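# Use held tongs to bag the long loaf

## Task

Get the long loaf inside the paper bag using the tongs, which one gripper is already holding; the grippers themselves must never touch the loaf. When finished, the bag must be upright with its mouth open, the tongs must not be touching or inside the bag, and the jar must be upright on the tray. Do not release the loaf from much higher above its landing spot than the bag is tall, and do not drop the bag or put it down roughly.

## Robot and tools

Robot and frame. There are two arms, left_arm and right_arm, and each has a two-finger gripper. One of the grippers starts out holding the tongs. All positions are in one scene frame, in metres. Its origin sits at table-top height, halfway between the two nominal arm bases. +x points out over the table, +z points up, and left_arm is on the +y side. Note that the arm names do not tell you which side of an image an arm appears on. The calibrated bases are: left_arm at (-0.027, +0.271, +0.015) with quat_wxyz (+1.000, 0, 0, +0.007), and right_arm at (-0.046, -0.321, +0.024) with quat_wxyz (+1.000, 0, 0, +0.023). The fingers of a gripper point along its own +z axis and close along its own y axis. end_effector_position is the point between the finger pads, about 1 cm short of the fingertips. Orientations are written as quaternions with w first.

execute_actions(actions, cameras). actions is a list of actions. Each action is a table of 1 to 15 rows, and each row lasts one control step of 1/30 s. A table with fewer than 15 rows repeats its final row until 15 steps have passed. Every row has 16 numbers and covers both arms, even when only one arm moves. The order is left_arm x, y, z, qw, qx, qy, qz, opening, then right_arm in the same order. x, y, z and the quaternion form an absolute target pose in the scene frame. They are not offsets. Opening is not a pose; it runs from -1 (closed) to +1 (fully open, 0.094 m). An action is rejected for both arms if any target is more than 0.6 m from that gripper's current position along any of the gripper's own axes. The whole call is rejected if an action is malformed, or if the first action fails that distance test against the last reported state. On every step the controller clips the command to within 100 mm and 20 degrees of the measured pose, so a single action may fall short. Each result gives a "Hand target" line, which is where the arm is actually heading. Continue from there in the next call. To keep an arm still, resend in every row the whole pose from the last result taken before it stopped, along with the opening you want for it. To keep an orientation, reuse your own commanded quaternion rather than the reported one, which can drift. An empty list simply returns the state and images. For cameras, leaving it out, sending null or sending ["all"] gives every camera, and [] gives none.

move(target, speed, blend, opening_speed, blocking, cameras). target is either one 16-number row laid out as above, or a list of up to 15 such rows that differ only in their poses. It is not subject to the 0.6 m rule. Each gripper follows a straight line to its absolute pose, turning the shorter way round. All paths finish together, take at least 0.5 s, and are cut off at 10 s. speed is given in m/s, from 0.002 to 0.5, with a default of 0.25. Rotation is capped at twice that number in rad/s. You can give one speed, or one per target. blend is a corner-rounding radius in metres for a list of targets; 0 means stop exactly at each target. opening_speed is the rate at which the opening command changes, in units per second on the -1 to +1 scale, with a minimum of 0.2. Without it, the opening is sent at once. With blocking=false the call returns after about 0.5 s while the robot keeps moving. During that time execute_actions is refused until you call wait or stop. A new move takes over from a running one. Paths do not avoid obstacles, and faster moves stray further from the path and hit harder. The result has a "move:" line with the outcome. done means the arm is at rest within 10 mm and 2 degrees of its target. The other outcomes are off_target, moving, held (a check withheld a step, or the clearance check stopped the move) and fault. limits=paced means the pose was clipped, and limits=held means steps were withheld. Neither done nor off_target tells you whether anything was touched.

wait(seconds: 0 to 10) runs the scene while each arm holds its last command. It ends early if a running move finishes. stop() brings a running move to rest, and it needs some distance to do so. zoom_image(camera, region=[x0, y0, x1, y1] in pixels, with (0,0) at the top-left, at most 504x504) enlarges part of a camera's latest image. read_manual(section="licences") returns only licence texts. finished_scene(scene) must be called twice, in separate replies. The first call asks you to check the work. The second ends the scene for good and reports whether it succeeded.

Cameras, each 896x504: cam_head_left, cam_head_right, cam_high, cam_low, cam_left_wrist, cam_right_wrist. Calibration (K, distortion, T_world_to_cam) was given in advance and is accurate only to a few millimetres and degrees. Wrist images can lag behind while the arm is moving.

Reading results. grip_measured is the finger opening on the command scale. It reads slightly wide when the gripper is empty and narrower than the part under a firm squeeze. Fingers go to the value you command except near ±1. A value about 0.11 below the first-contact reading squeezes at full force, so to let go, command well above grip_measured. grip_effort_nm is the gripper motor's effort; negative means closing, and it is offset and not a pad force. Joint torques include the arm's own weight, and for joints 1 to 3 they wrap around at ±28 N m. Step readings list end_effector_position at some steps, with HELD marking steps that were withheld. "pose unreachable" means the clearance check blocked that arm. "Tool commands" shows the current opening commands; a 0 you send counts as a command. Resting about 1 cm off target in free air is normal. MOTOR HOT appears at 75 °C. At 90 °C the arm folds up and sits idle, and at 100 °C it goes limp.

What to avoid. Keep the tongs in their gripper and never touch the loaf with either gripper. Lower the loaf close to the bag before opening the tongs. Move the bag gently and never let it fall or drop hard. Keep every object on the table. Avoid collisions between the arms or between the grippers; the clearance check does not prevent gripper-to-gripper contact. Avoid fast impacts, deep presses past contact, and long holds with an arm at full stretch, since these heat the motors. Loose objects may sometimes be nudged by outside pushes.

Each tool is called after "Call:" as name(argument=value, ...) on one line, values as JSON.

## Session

Call:
execute_actions(actions=[])

Scene clock: 0.00 s.
left_arm: end_effector_position=(+0.3549, +0.2777, +0.4218) grip_measured=+1.000 grip_effort_nm=n/a end_effector_quat_wxyz=(+0.707, -0.005, +0.707, +0.005) | right_arm: end_effector_position=(+0.2465, -0.4238, +0.2102) grip_measured=-0.302 grip_effort_nm=n/a end_effector_quat_wxyz=(+0.305, -0.032, +0.952, +0.009)
Joint positions: left_arm=[0 1.047 1.047 0 0 0 0.094] | right_arm=[-0.573 1.23 1.088 -0.894 -0.328 -0.503 0.033]
Joint velocities: left_arm=[-0.002 0.002 0.007 -0.022 -0.051 -0.022 0] | right_arm=[-0.032 -0.012 0.002 -0.007 0.022 0.007 0.001]
Joint torques (N m): no reading
Heat: left arm: 34 °C; right arm: 36 °C.
Hand target: left_arm +0.3523, +0.2777, +0.4278; +0.712, -0.005, +0.702, +0.005 | right_arm +0.2469, -0.4226, +0.2137; +0.309, -0.034, +0.950, +0.010
Tool commands: left_gripper/opening=+1.0 right_gripper/opening=-0.305557
camera_calibration:
cam_left_wrist: T_world_to_cam=[[0.047652, -0.998831, -0.00817316, 0.269773], [-0.432892, -0.0132768, -0.901348, 0.576084], [0.900185, 0.0464892, -0.433018, -0.0598874], [0, 0, 0, 1]] pos_world=[0.290436, 0.279891, 0.495524]
cam_right_wrist: T_world_to_cam=[[0.0773108, -0.996868, 0.0166364, -0.443668], [-0.980775, -0.0790403, -0.178416, 0.285547], [0.179172, -0.00252312, -0.983815, 0.249508], [0, 0, 0, 1]] pos_world=[0.269653, -0.419079, 0.303797]

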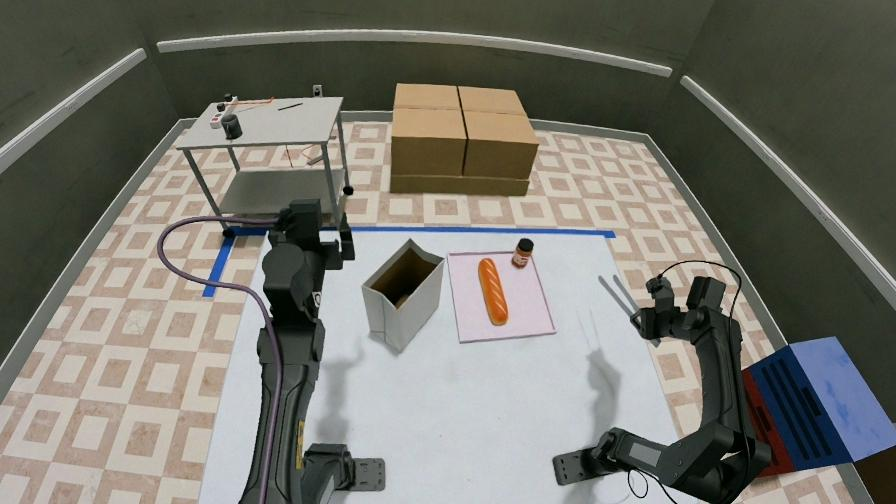

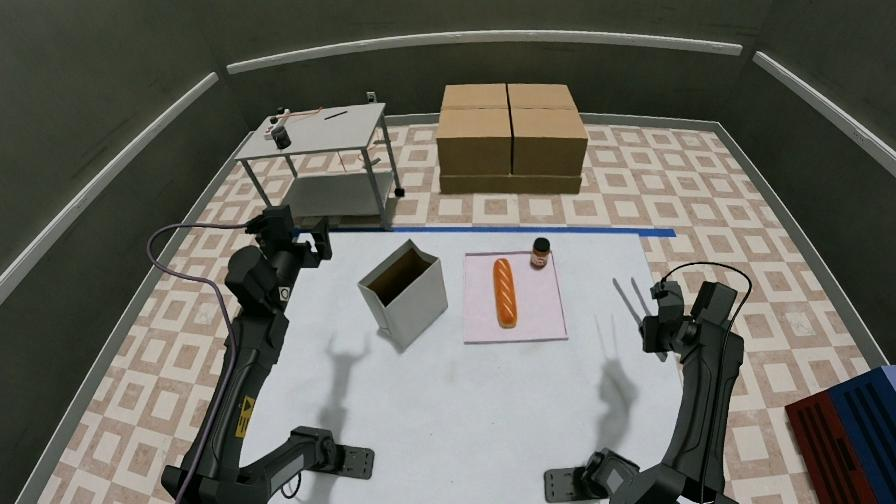

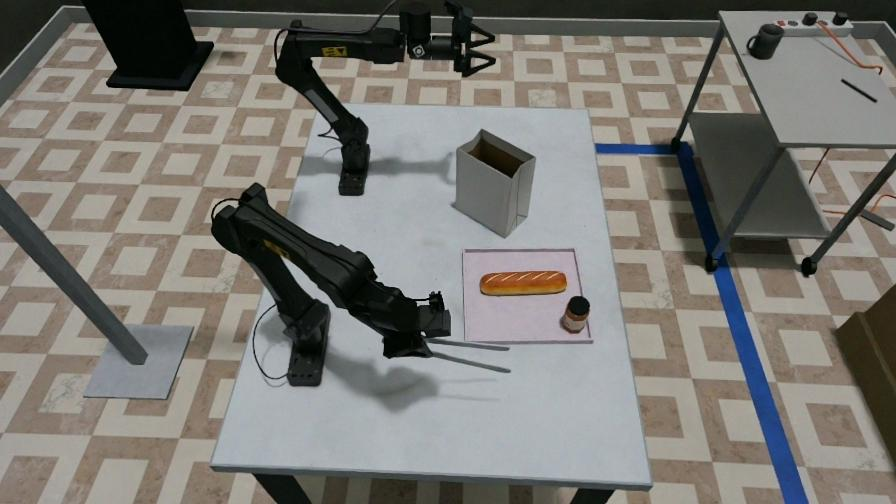

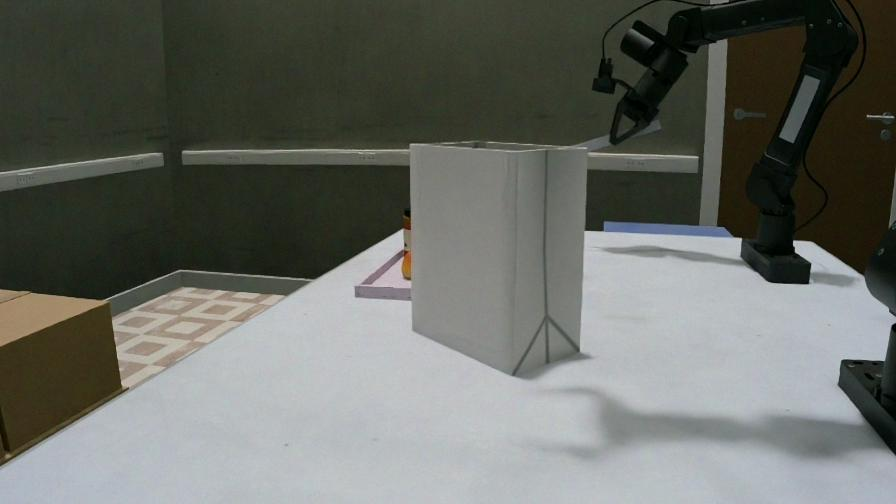

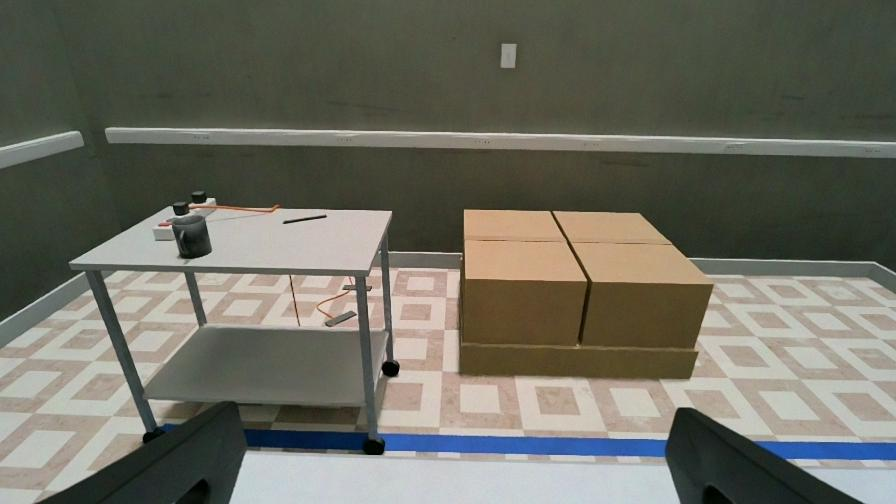

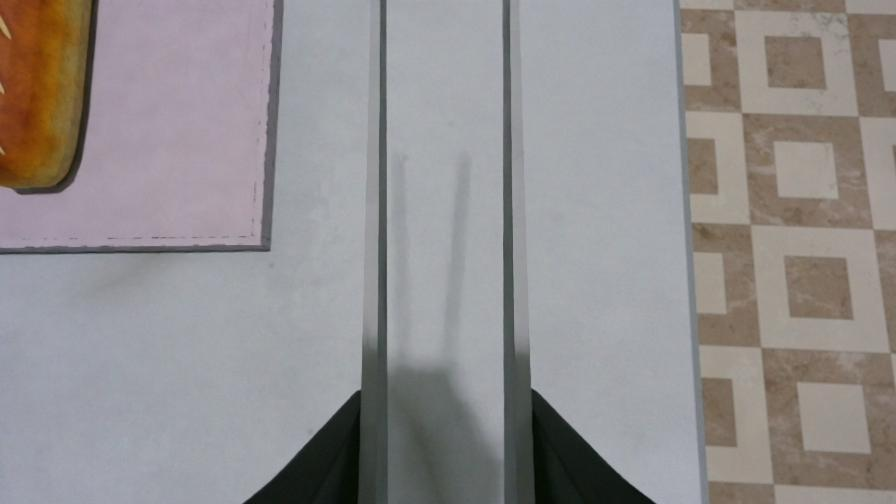

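Call:
move(target=[0.29, 0.085, 0.37, 0.325, 0.312, 0.884, -0.122, 0.5, 0.2469, -0.4226, 0.2137, 0.309, -0.034, 0.950, 0.010, -0.305557], speed=0.15, cameras=["cam_left_wrist", "cam_right_wrist"])

Scene clock: 72.77 s.
left_arm: end_effector_position=(+0.2896, +0.0893, +0.3678) grip_measured=+0.502 grip_effort_nm=-0.159 end_effector_quat_wxyz=(+0.327, +0.301, +0.887, -0.125) | right_arm: end_effector_position=(+0.2463, -0.4237, +0.2100) grip_measured=-0.302 grip_effort_nm=-0.198 end_effector_quat_wxyz=(+0.304, -0.032, +0.952, +0.009)
Joint positions: left_arm=[-0.462 1.53 1.973 -1.312 0.158 0.148 0.071] | right_arm=[-0.573 1.23 1.088 -0.895 -0.328 -0.503 0.033]
Joint velocities: left_arm=[-0.002 -0.007 -0.012 -0.037 0.037 -0.066 -0.001] | right_arm=[-0.002 -0.022 0.007 -0.081 -0.051 -0.051 0]
Joint torques (N m): left_arm=[-0.61 -5 6.99 1.18 0.17 0.14] | right_arm=[-0.08 -4.3 8.49 1.17 -0.27 -0.03]
Heat: left arm: 36 °C; right arm: 43 °C.
Hand target: left_arm +0.2897, +0.0858, +0.3703; +0.326, +0.309, +0.884, -0.127 | right_arm +0.2469, -0.4226, +0.2137; +0.309, -0.034, +0.950, +0.010
Off the commanded pose: left_arm 0.005 m, 1 deg | right_arm 0.004 m, 1 deg.
move: done
camera_calibration:
cam_left_wrist: T_world_to_cam=[[-0.602896, -0.797793, -0.00652725, 0.254016], [-0.768452, 0.582882, -0.264064, 0.306162], [0.214473, -0.154187, -0.964483, 0.396289], [0, 0, 0, 1]] pos_world=[0.303423, 0.0852983, 0.464718]
cam_right_wrist: T_world_to_cam=[[0.0773269, -0.996878, 0.0159865, -0.443403], [-0.980952, -0.0789379, -0.177491, 0.285224], [0.178198, -0.00195722, -0.983993, 0.249925], [0, 0, 0, 1]] pos_world=[0.269542, -0.419015, 0.303637]
Images, in order (width x height): cam_left_wrist 896x504, cam_right_wrist 896x504.

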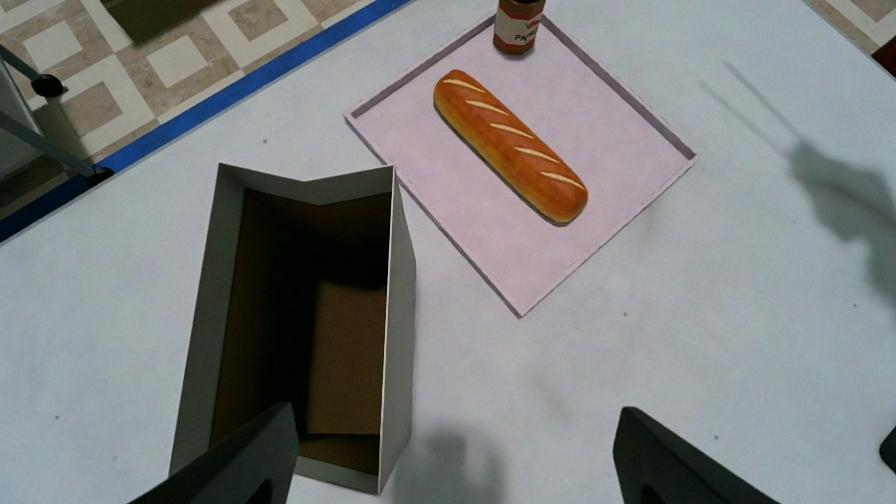

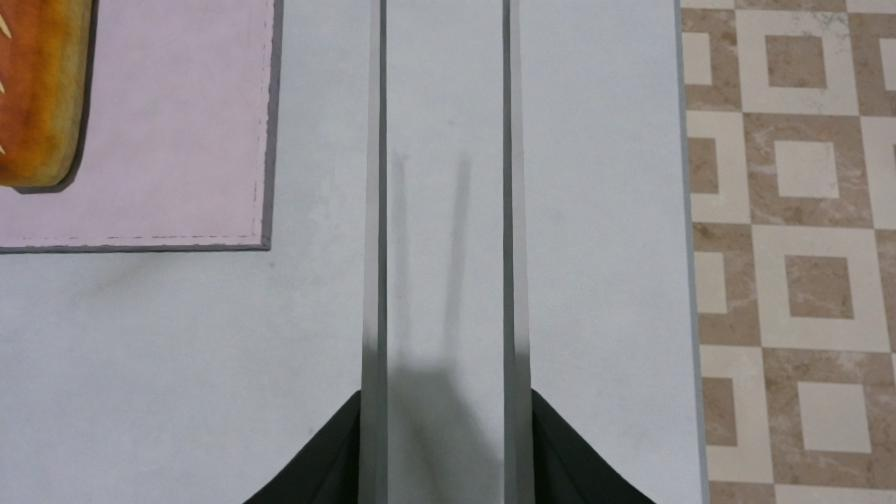

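Call:
move(target=[0.29, 0.085, 0.37, 0.325, 0.312, 0.884, -0.122, 0.5, 0.371, -0.143, 0.19, 0.0871, -0.0391, 0.9954, 0.0034, -0.165], speed=0.12, opening_speed=0.2, cameras=["cam_left_wrist", "cam_right_wrist", "cam_high"])

Scene clock: 126.53 s.
left_arm: end_effector_position=(+0.2889, +0.0879, +0.3679) grip_measured=+0.502 grip_effort_nm=-0.159 end_effector_quat_wxyz=(+0.326, +0.305, +0.886, -0.124) | right_arm: end_effector_position=(+0.3635, -0.1419, +0.1922) grip_measured=-0.167 grip_effort_nm=0.110 end_effector_quat_wxyz=(+0.086, -0.041, +0.995, +0.008)
Joint positions: left_arm=[-0.467 1.534 1.979 -1.318 0.157 0.152 0.071] | right_arm=[0.384 2.155 2.215 -1.466 0.05 0.344 0.039]
Joint velocities: left_arm=[0.007 -0.007 0.002 0.022 -0.081 -0.007 0.001] | right_arm=[-0.007 0.007 0.002 0.022 -0.022 -0.037 -0.001]
Joint torques (N m): left_arm=[-0.69 -4.89 6.98 1.23 0.1 0.13] | right_arm=[0.12 -9.76 9.63 0.52 0.11 0.05]
Heat: left arm: 38 °C; right arm: 43 °C.
Hand target: left_arm +0.2900, +0.0852, +0.3698; +0.325, +0.312, +0.884, -0.122 | right_arm +0.3678, -0.1405, +0.1872; +0.083, -0.039, +0.996, +0.003
Off the commanded pose: left_arm 0.004 m, 1 deg | right_arm 0.008 m, 1 deg.
move: done
camera_calibration:
cam_left_wrist: T_world_to_cam=[[-0.608252, -0.79369, -0.00927601, 0.254778], [-0.764714, 0.589097, -0.261106, 0.303743], [0.212702, -0.151725, -0.965265, 0.396859], [0, 0, 0, 1]] pos_world=[0.302834, 0.0834941, 0.464747]
cam_right_wrist: T_world_to_cam=[[0.0987695, -0.995109, -0.00164199, -0.175404], [-0.959635, -0.0956849, 0.264472, 0.324235], [-0.263336, -0.0245461, -0.964392, 0.365595], [0, 0, 0, 1]] pos_world=[0.424746, -0.134548, 0.266537]
Images, in order (width x height): cam_high 896x504, cam_left_wrist 896x504, cam_right_wrist 896x504.

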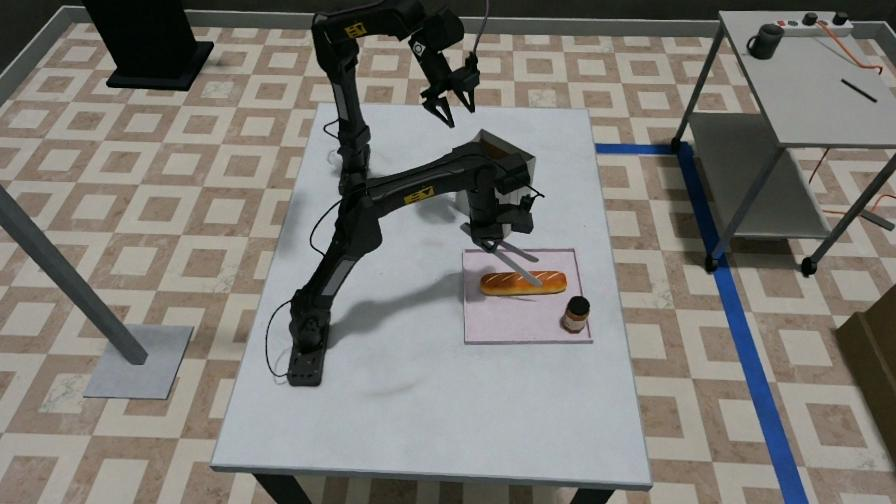

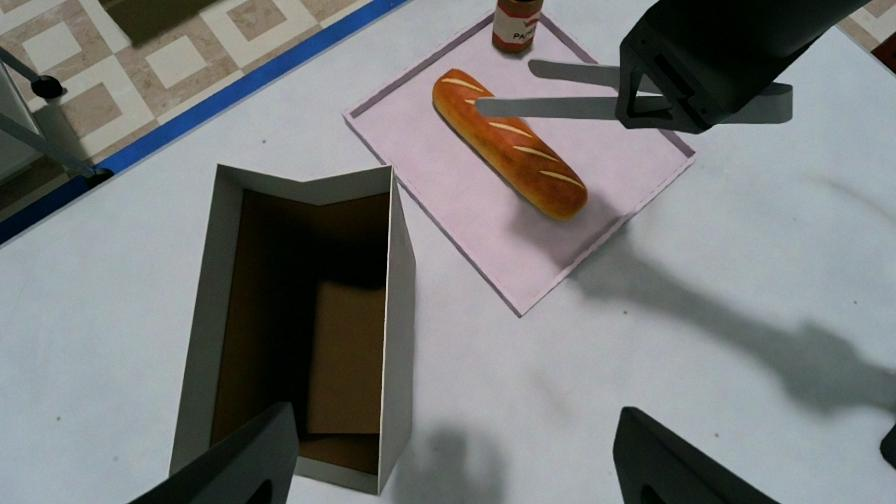

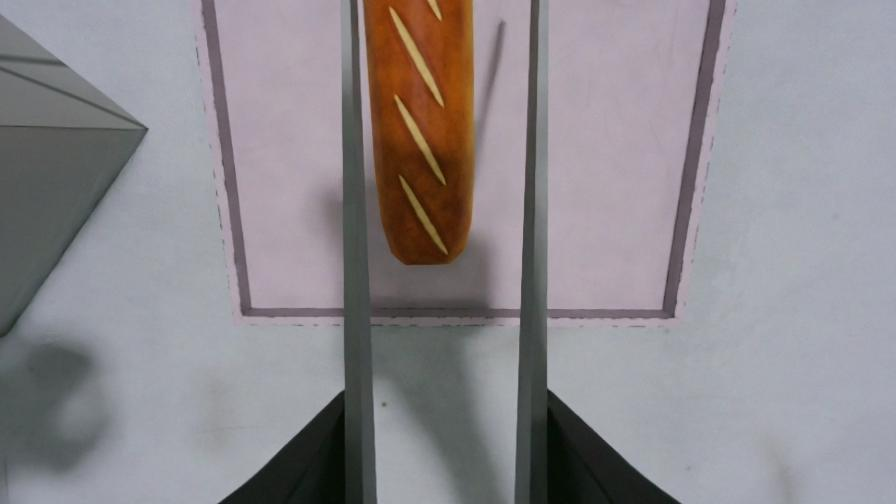

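Call:
move(target=[0.29, 0.085, 0.37, 0.325, 0.312, 0.884, -0.122, 0.5, 0.3785, -0.130, 0.172, 0.0871, -0.0452, 0.9952, 0.0040, -0.165], speed=0.06, cameras=["cam_left_wrist", "cam_right_wrist"])

Call:
zoom_image(camera="cam_left_wrist", region=[400, 30, 680, 250])

Scene clock: 152.97 s.
left_arm: end_effector_position=(+0.2888, +0.0881, +0.3677) grip_measured=+0.502 grip_effort_nm=-0.164 end_effector_quat_wxyz=(+0.326, +0.305, +0.886, -0.124) | right_arm: end_effector_position=(+0.3694, -0.1357, +0.1750) grip_measured=-0.167 grip_effort_nm=0.115 end_effector_quat_wxyz=(+0.078, -0.044, +0.996, +0.005)
Joint positions: left_arm=[-0.467 1.534 1.979 -1.319 0.157 0.152 0.071] | right_arm=[0.391 2.197 2.215 -1.441 0.05 0.345 0.039]
Joint velocities: left_arm=[0.007 -0.027 0.002 0.037 0.037 0.007 0] | right_arm=[0.007 -0.012 -0.022 -0.037 -0.051 -0.022 0]
Joint torques (N m): left_arm=[-0.62 -5.01 6.98 1.23 0.06 0.15] | right_arm=[0.69 -10.36 9.78 0.69 0.14 0.04]
Heat: left arm: 37 °C; right arm: 44 °C.
Hand target: left_arm +0.2899, +0.0851, +0.3699; +0.325, +0.312, +0.884, -0.122 | right_arm +0.3778, -0.1302, +0.1717; +0.087, -0.045, +0.995, +0.004
Off the commanded pose: left_arm 0.004 m, 1 deg | right_arm 0.011 m, 1 deg.
move: off_target (right_arm)
camera_calibration:
cam_left_wrist: T_world_to_cam=[[-0.60829, -0.793656, -0.00965924, 0.254965], [-0.764792, 0.589336, -0.260337, 0.303285], [0.212311, -0.150973, -0.965469, 0.396895], [0, 0, 0, 1]] pos_world=[0.302778, 0.0835376, 0.464609]
cam_right_wrist: T_world_to_cam=[[0.105243, -0.994439, 0.00388771, -0.173153], [-0.954757, -0.0999487, 0.280088, 0.329979], [-0.278142, -0.0331893, -0.959966, 0.35416], [0, 0, 0, 1]] pos_world=[0.43178, -0.127455, 0.248231]
Images, in order (width x height): cam_left_wrist 896x504, cam_right_wrist 896x504.

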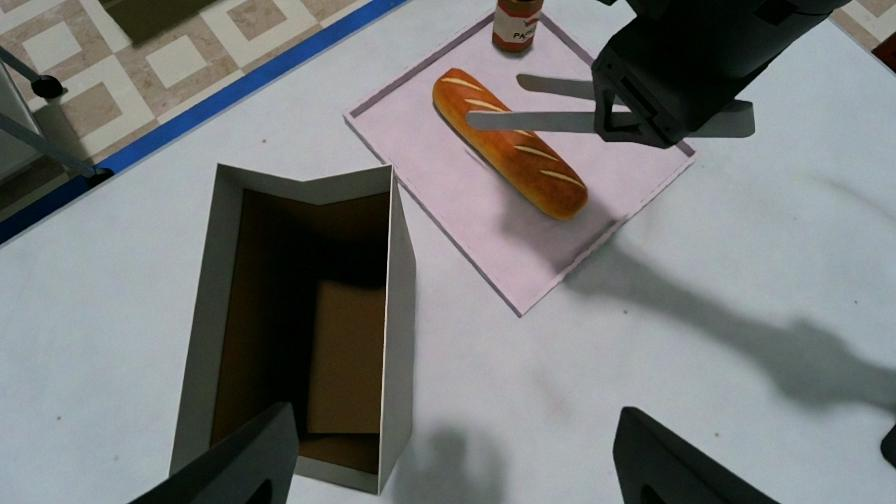

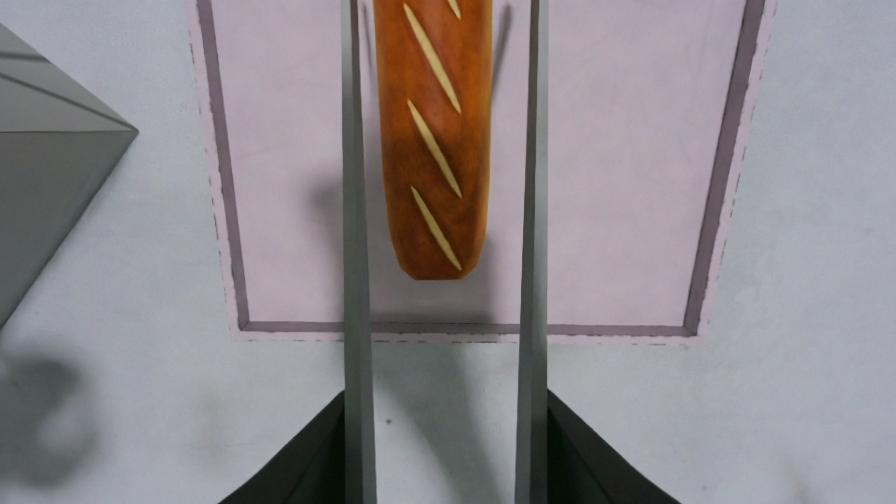

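Scaled by 1.800.

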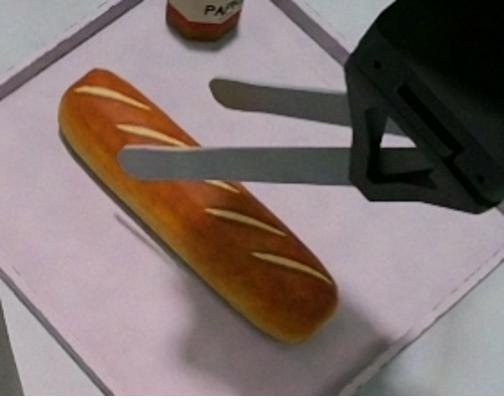

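Call:
move(target=[0.29, 0.085, 0.37, 0.325, 0.312, 0.884, -0.122, 0.5, 0.3815, -0.1235, 0.169, 0.0870, -0.0521, 0.9948, 0.0046, -0.165], speed=0.05, cameras=["cam_right_wrist"])

Scene clock: 165.13 s.
left_arm: end_effector_position=(+0.2888, +0.0881, +0.3677) grip_measured=+0.502 grip_effort_nm=-0.164 end_effector_quat_wxyz=(+0.326, +0.305, +0.886, -0.124) | right_arm: end_effector_position=(+0.3756, -0.1295, +0.1738) grip_measured=-0.167 grip_effort_nm=0.110 end_effector_quat_wxyz=(+0.083, -0.047, +0.995, +0.008)
Joint positions: left_arm=[-0.467 1.534 1.979 -1.319 0.157 0.152 0.071] | right_arm=[0.398 2.224 2.253 -1.439 0.05 0.345 0.039]
Joint velocities: left_arm=[0.007 -0.012 -0.022 0.022 -0.037 -0.022 0] | right_arm=[0.007 0.007 -0.017 -0.007 0.066 -0.007 -0.001]
Joint torques (N m): left_arm=[-0.61 -4.85 7.04 1.23 0.08 0.13] | right_arm=[0.98 -10.4 9.73 0.62 0.13 -0.01]
Heat: left arm: 37 °C; right arm: 45 °C.
Hand target: left_arm +0.2900, +0.0850, +0.3699; +0.326, +0.312, +0.884, -0.122 | right_arm +0.3810, -0.1234, +0.1688; +0.087, -0.052, +0.995, +0.005
Off the commanded pose: left_arm 0.004 m, 1 deg | right_arm 0.010 m, 1 deg.
move: done
camera_calibration:
cam_right_wrist: T_world_to_cam=[[0.111669, -0.993745, -0.000215308, -0.169258], [-0.957208, -0.107622, 0.268646, 0.338693], [-0.266989, -0.0297934, -0.963239, 0.351744], [0, 0, 0, 1]] pos_world=[0.437012, -0.121269, 0.247789]
Images, in order (width x height): cam_right_wrist 896x504.

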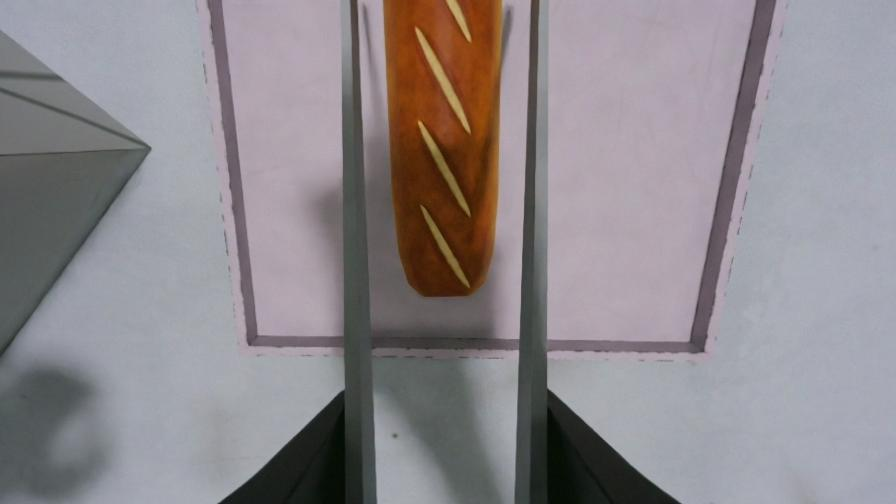

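Call:
move(target=[0.29, 0.085, 0.37, 0.325, 0.312, 0.884, -0.122, 0.5, 0.377, -0.1240, 0.131, 0.0870, -0.0521, 0.9948, 0.0046, -0.165], speed=0.05, cameras=["cam_right_wrist", "cam_left_wrist"])

Call:
zoom_image(camera="cam_left_wrist", region=[400, 30, 680, 250])

Scene clock: 180.53 s.
left_arm: end_effector_position=(+0.2889, +0.0881, +0.3677) grip_measured=+0.502 grip_effort_nm=-0.159 end_effector_quat_wxyz=(+0.326, +0.305, +0.886, -0.124) | right_arm: end_effector_position=(+0.3766, -0.1273, +0.1208) grip_measured=-0.167 grip_effort_nm=0.120 end_effector_quat_wxyz=(+0.071, -0.050, +0.996, +0.003)
Joint positions: left_arm=[-0.467 1.534 1.979 -1.319 0.156 0.152 0.071] | right_arm=[0.401 2.224 2.044 -1.257 0.05 0.345 0.039]
Joint velocities: left_arm=[-0.022 -0.002 -0.007 0.007 0.051 0.037 0] | right_arm=[-0.012 0.002 -0.002 0.037 0.007 -0.007 -0.001]
Joint torques (N m): left_arm=[-0.76 -4.93 7.16 1.22 0.04 0.13] | right_arm=[0.9 -16.14 6.06 0.64 0.14 0.02]
Heat: left arm: 37 °C; right arm: 44 °C.
Hand target: left_arm +0.2900, +0.0851, +0.3699; +0.326, +0.312, +0.884, -0.122 | right_arm +0.3762, -0.1244, +0.1308; +0.087, -0.052, +0.995, +0.004
Off the commanded pose: left_arm 0.004 m, 1 deg | right_arm 0.011 m, 2 deg.
move: off_target (right_arm)
camera_calibration:
cam_left_wrist: T_world_to_cam=[[-0.608322, -0.793625, -0.0101947, 0.255235], [-0.764692, 0.589488, -0.260289, 0.303216], [0.212582, -0.150544, -0.965477, 0.396775], [0, 0, 0, 1]] pos_world=[0.302785, 0.0835504, 0.464603]
cam_right_wrist: T_world_to_cam=[[0.115186, -0.993306, 0.00873588, -0.169495], [-0.949871, -0.107567, 0.293554, 0.348386], [-0.290649, -0.0421112, -0.955903, 0.307474], [0, 0, 0, 1]] pos_world=[0.439812, -0.117937, 0.193126]
Images, in order (width x height): cam_left_wrist 896x504, cam_right_wrist 896x504.

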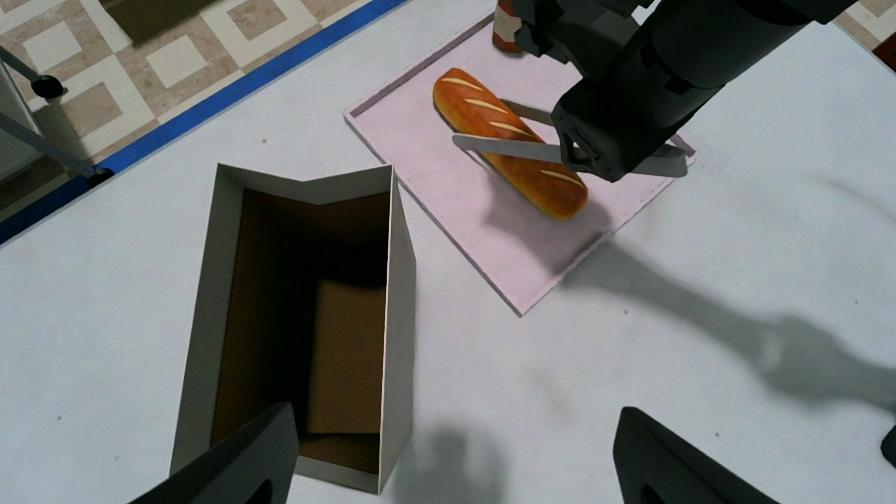

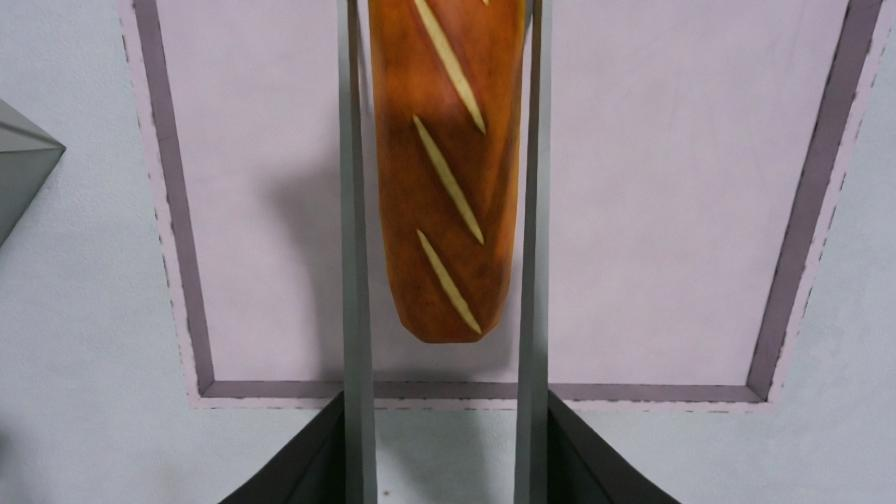

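Scaled by 1.800.

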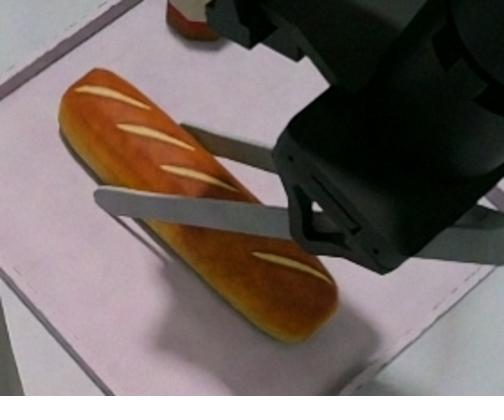

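Call:
move(target=[0.29, 0.085, 0.37, 0.325, 0.312, 0.884, -0.122, 0.5, 0.375, -0.1245, 0.139, 0.0870, -0.0521, 0.9948, 0.0046, -0.165], speed=0.05, cameras=["cam_right_wrist", "cam_left_wrist"])

Call:
zoom_image(camera="cam_left_wrist", region=[400, 30, 680, 250])

Scene clock: 193.10 s.
left_arm: end_effector_position=(+0.2889, +0.0881, +0.3677) grip_measured=+0.502 grip_effort_nm=-0.154 end_effector_quat_wxyz=(+0.326, +0.305, +0.886, -0.124) | right_arm: end_effector_position=(+0.3756, -0.1278, +0.1206) grip_measured=-0.167 grip_effort_nm=0.110 end_effector_quat_wxyz=(+0.069, -0.050, +0.996, +0.002)
Joint positions: left_arm=[-0.467 1.534 1.979 -1.319 0.156 0.152 0.071] | right_arm=[0.401 2.224 2.044 -1.262 0.05 0.345 0.039]
Joint velocities: left_arm=[0.012 0.007 0.017 -0.022 0.007 -0.007 0.001] | right_arm=[0.012 0.002 -0.017 -0.11 0.007 -0.051 -0.001]
Joint torques (N m): left_arm=[-0.59 -4.88 6.97 1.25 0.07 0.12] | right_arm=[1.01 -16.39 8.54 0.44 0.14 0.03]
Heat: left arm: 37 °C; right arm: 46 °C.
Hand target: left_arm +0.2900, +0.0851, +0.3699; +0.326, +0.312, +0.884, -0.122 | right_arm +0.3750, -0.1245, +0.1387; +0.087, -0.052, +0.995, +0.004
Off the commanded pose: left_arm 0.004 m, 1 deg | right_arm 0.019 m, 2 deg.
move: off_target (right_arm)
camera_calibration:
cam_left_wrist: T_world_to_cam=[[-0.608322, -0.793625, -0.0101947, 0.255235], [-0.764692, 0.589488, -0.260289, 0.303216], [0.212582, -0.150544, -0.965477, 0.396775], [0, 0, 0, 1]] pos_world=[0.302785, 0.0835504, 0.464603]
cam_right_wrist: T_world_to_cam=[[0.115225, -0.993287, 0.0102273, -0.170053], [-0.948651, -0.106982, 0.297684, 0.346529], [-0.294592, -0.0440028, -0.95461, 0.3081], [0, 0, 0, 1]] pos_world=[0.439094, -0.118282, 0.192698]
Images, in order (width x height): cam_left_wrist 896x504, cam_right_wrist 896x504.

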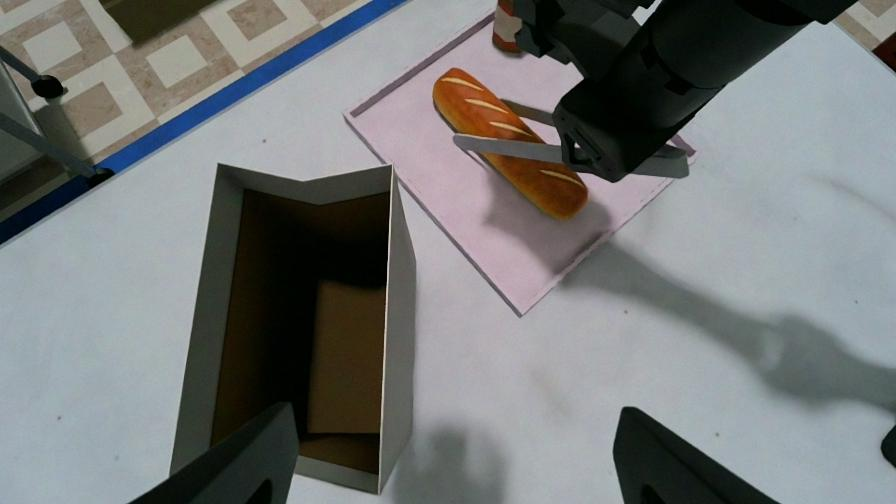

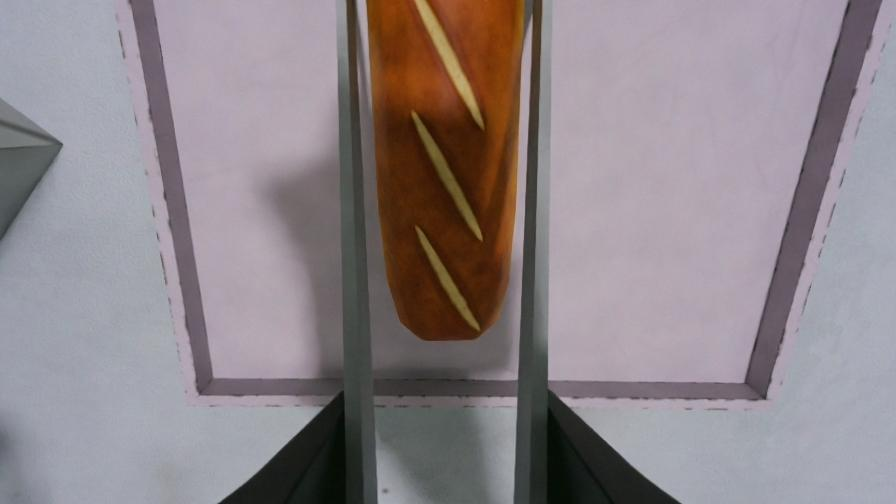

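Scaled by 1.800.

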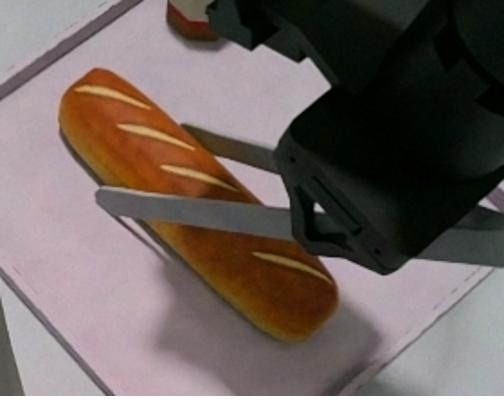

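Call:
execute_actions(actions=[], cameras=["cam_right_wrist","cam_left_wrist"])

Scene clock: 220.23 s.
left_arm: end_effector_position=(+0.2889, +0.0881, +0.3677) grip_measured=+0.502 grip_effort_nm=-0.159 end_effector_quat_wxyz=(+0.326, +0.305, +0.886, -0.124) | right_arm: end_effector_position=(+0.3753, -0.1279, +0.1206) grip_measured=-0.167 grip_effort_nm=0.100 end_effector_quat_wxyz=(+0.068, -0.050, +0.996, +0.001)
Joint positions: left_arm=[-0.467 1.534 1.979 -1.319 0.156 0.152 0.071] | right_arm=[0.401 2.224 2.044 -1.263 0.05 0.345 0.039]
Joint velocities: left_arm=[-0.012 -0.002 -0.002 0.037 -0.007 0.051 0] | right_arm=[-0.007 -0.007 0.012 -0.051 0.081 -0.037 0.001]
Joint torques (N m): left_arm=[-0.72 -4.94 7.08 1.25 0.07 0.11] | right_arm=[1.01 -16.38 8.53 0.42 0.14 0.03]
Heat: left arm: 37 °C; right arm: 50 °C.
Hand target: left_arm +0.2900, +0.0850, +0.3699; +0.326, +0.312, +0.884, -0.122 | right_arm +0.3751, -0.1245, +0.1387; +0.087, -0.052, +0.995, +0.004
Tool commands: left_gripper/opening=+0.5 right_gripper/opening=-0.165
Off the commanded pose: left_arm 0.004 m, 1 deg | right_arm 0.019 m, 2 deg.
camera_calibration:
cam_left_wrist: T_world_to_cam=[[-0.608322, -0.793625, -0.0101947, 0.255235], [-0.764692, 0.589488, -0.260289, 0.303216], [0.212582, -0.150544, -0.965477, 0.396775], [0, 0, 0, 1]] pos_world=[0.302785, 0.0835504, 0.464603]
cam_right_wrist: T_world_to_cam=[[0.115236, -0.993282, 0.0106001, -0.170193], [-0.948343, -0.106834, 0.298716, 0.346065], [-0.295576, -0.0444753, -0.954283, 0.308255], [0, 0, 0, 1]] pos_world=[0.438914, -0.118368, 0.192592]
Images, in order (width x height): cam_left_wrist 896x504, cam_right_wrist 896x504.

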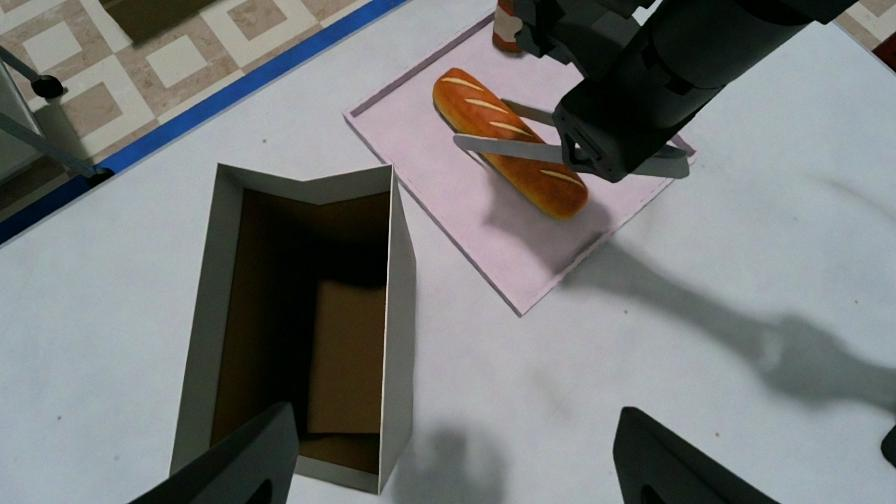

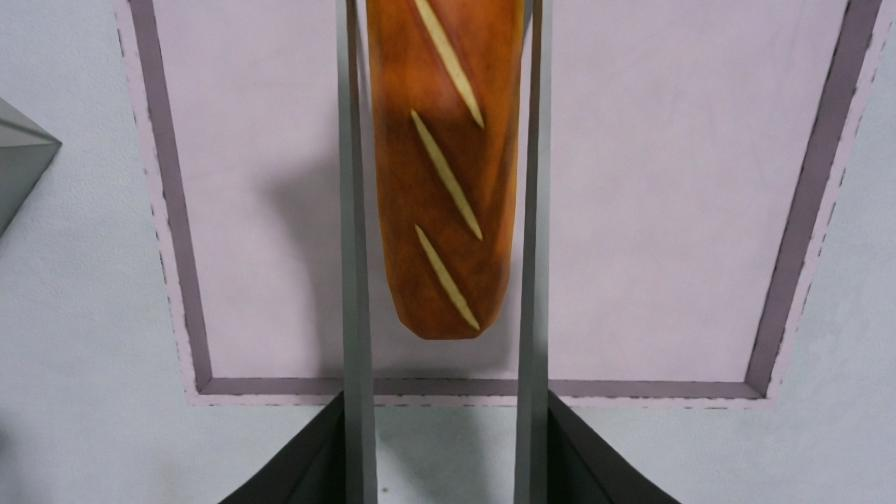

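Call:
move(target=[0.29, 0.085, 0.37, 0.325, 0.312, 0.884, -0.122, 0.5, 0.375, -0.1245, 0.154, 0.087, -0.0521, 0.9948, 0.0046, -0.165], speed=0.05, cameras=["cam_right_wrist","cam_left_wrist"])

Scene clock: 225.40 s.
left_arm: end_effector_position=(+0.2888, +0.0882, +0.3677) grip_measured=+0.502 grip_effort_nm=-0.154 end_effector_quat_wxyz=(+0.326, +0.305, +0.886, -0.124) | right_arm: end_effector_position=(+0.3731, -0.1289, +0.1369) grip_measured=-0.167 grip_effort_nm=0.115 end_effector_quat_wxyz=(+0.066, -0.050, +0.997, +0.001)
Joint positions: left_arm=[-0.467 1.534 1.979 -1.319 0.156 0.152 0.071] | right_arm=[0.401 2.224 2.109 -1.332 0.05 0.345 0.039]
Joint velocities: left_arm=[-0.012 0.002 -0.012 0.007 -0.037 0.007 0] | right_arm=[0.007 -0.012 0.017 -0.007 0.007 0.007 0]
Joint torques (N m): left_arm=[-0.69 -4.92 6.89 1.27 0.08 0.11] | right_arm=[1.02 -15.21 9.78 0.42 0.14 0.03]
Heat: left arm: 37 °C; right arm: 50 °C.
Hand target: left_arm +0.2899, +0.0851, +0.3699; +0.325, +0.312, +0.884, -0.122 | right_arm +0.3752, -0.1244, +0.1539; +0.087, -0.052, +0.995, +0.005
Off the commanded pose: left_arm 0.004 m, 1 deg | right_arm 0.018 m, 2 deg.
move: off_target (right_arm)
camera_calibration:
cam_left_wrist: T_world_to_cam=[[-0.608326, -0.793623, -0.0101186, 0.255193], [-0.764781, 0.589532, -0.259928, 0.303022], [0.21225, -0.150383, -0.965575, 0.396852], [0, 0, 0, 1]] pos_world=[0.302754, 0.0835658, 0.464537]
cam_right_wrist: T_world_to_cam=[[0.115274, -0.993263, 0.0118427, -0.17135], [-0.94731, -0.106339, 0.302152, 0.338167], [-0.298857, -0.0460491, -0.953186, 0.324034], [0, 0, 0, 1]] pos_world=[0.436941, -0.119314, 0.208717]
Images, in order (width x height): cam_left_wrist 896x504, cam_right_wrist 896x504.

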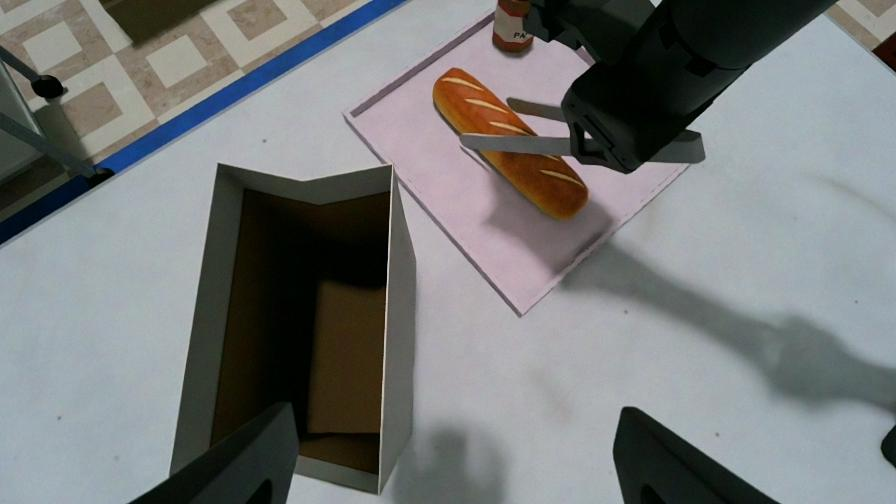

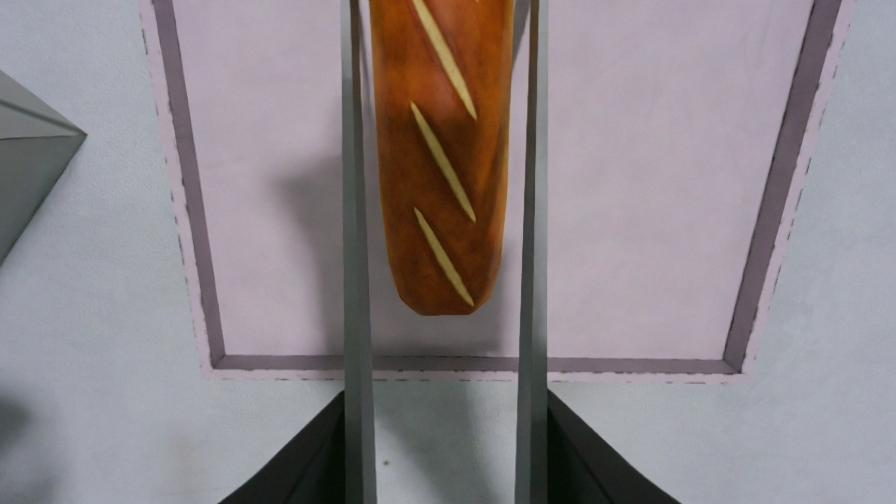

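Call:
move(target=[0.29, 0.085, 0.37, 0.325, 0.312, 0.884, -0.122, 0.5, 0.375, -0.1245, 0.154, 0.087, -0.0521, 0.9948, 0.0046, -0.5], speed=0.05, opening_speed=0.3, cameras=["cam_right_wrist","cam_left_wrist"])

Scene clock: 235.37 s.
left_arm: end_effector_position=(+0.2888, +0.0882, +0.3677) grip_measured=+0.502 grip_effort_nm=-0.159 end_effector_quat_wxyz=(+0.326, +0.305, +0.886, -0.124) | right_arm: end_effector_position=(+0.3712, -0.1283, +0.1368) grip_measured=-0.497 grip_effort_nm=-0.510 end_effector_quat_wxyz=(+0.064, -0.051, +0.997, +0.000)
Joint positions: left_arm=[-0.467 1.534 1.979 -1.319 0.156 0.152 0.071] | right_arm=[0.404 2.224 2.109 -1.338 0.05 0.345 0.024]
Joint velocities: left_arm=[-0.012 -0.012 0.007 -0.007 -0.007 0.037 -0.001] | right_arm=[-0.002 0.007 0.007 -0.037 0.022 -0.022 0.01]
Joint torques (N m): left_arm=[-0.72 -4.98 7.17 1.23 0.09 0.09] | right_arm=[0.75 -15.35 9.54 0.47 0.15 0.03]
Heat: left arm: 37 °C; right arm: 50 °C.
Hand target: left_arm +0.2900, +0.0851, +0.3699; +0.326, +0.312, +0.884, -0.122 | right_arm +0.3748, -0.1245, +0.1539; +0.087, -0.052, +0.995, +0.004
Off the commanded pose: left_arm 0.004 m, 1 deg | right_arm 0.018 m, 3 deg.
move: off_target (right_arm)
camera_calibration:
cam_left_wrist: T_world_to_cam=[[-0.608326, -0.793623, -0.0101186, 0.255193], [-0.764781, 0.589532, -0.259928, 0.303022], [0.21225, -0.150383, -0.965575, 0.396852], [0, 0, 0, 1]] pos_world=[0.302754, 0.0835658, 0.464537]
cam_right_wrist: T_world_to_cam=[[0.118371, -0.992875, 0.0137064, -0.171829], [-0.945411, -0.10847, 0.307297, 0.334845], [-0.303621, -0.0493332, -0.951515, 0.324466], [0, 0, 0, 1]] pos_world=[0.435421, -0.118277, 0.208193]
Images, in order (width x height): cam_left_wrist 896x504, cam_right_wrist 896x504.

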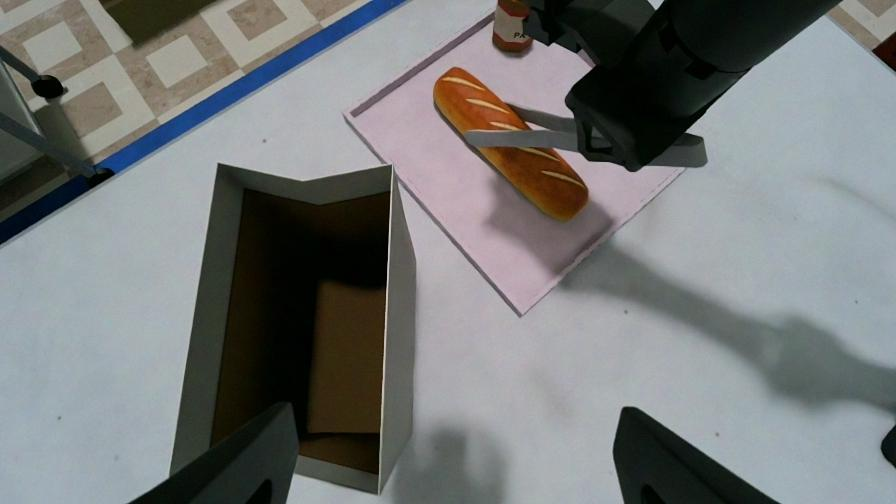

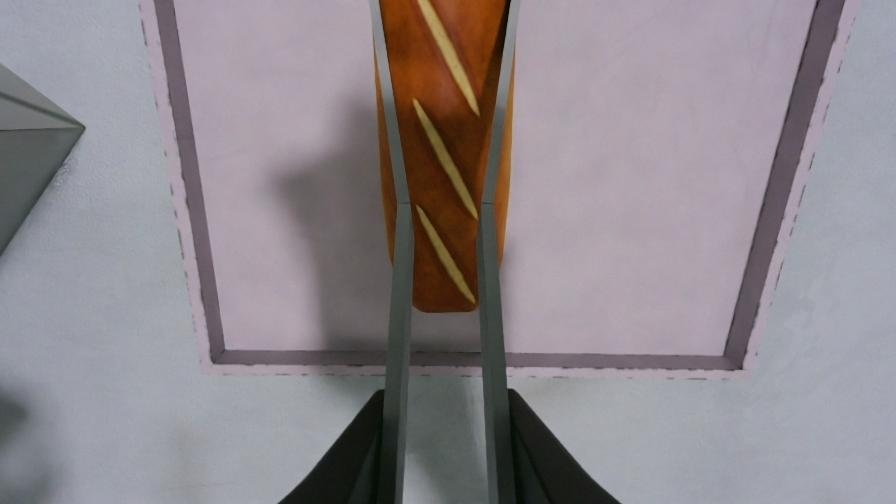

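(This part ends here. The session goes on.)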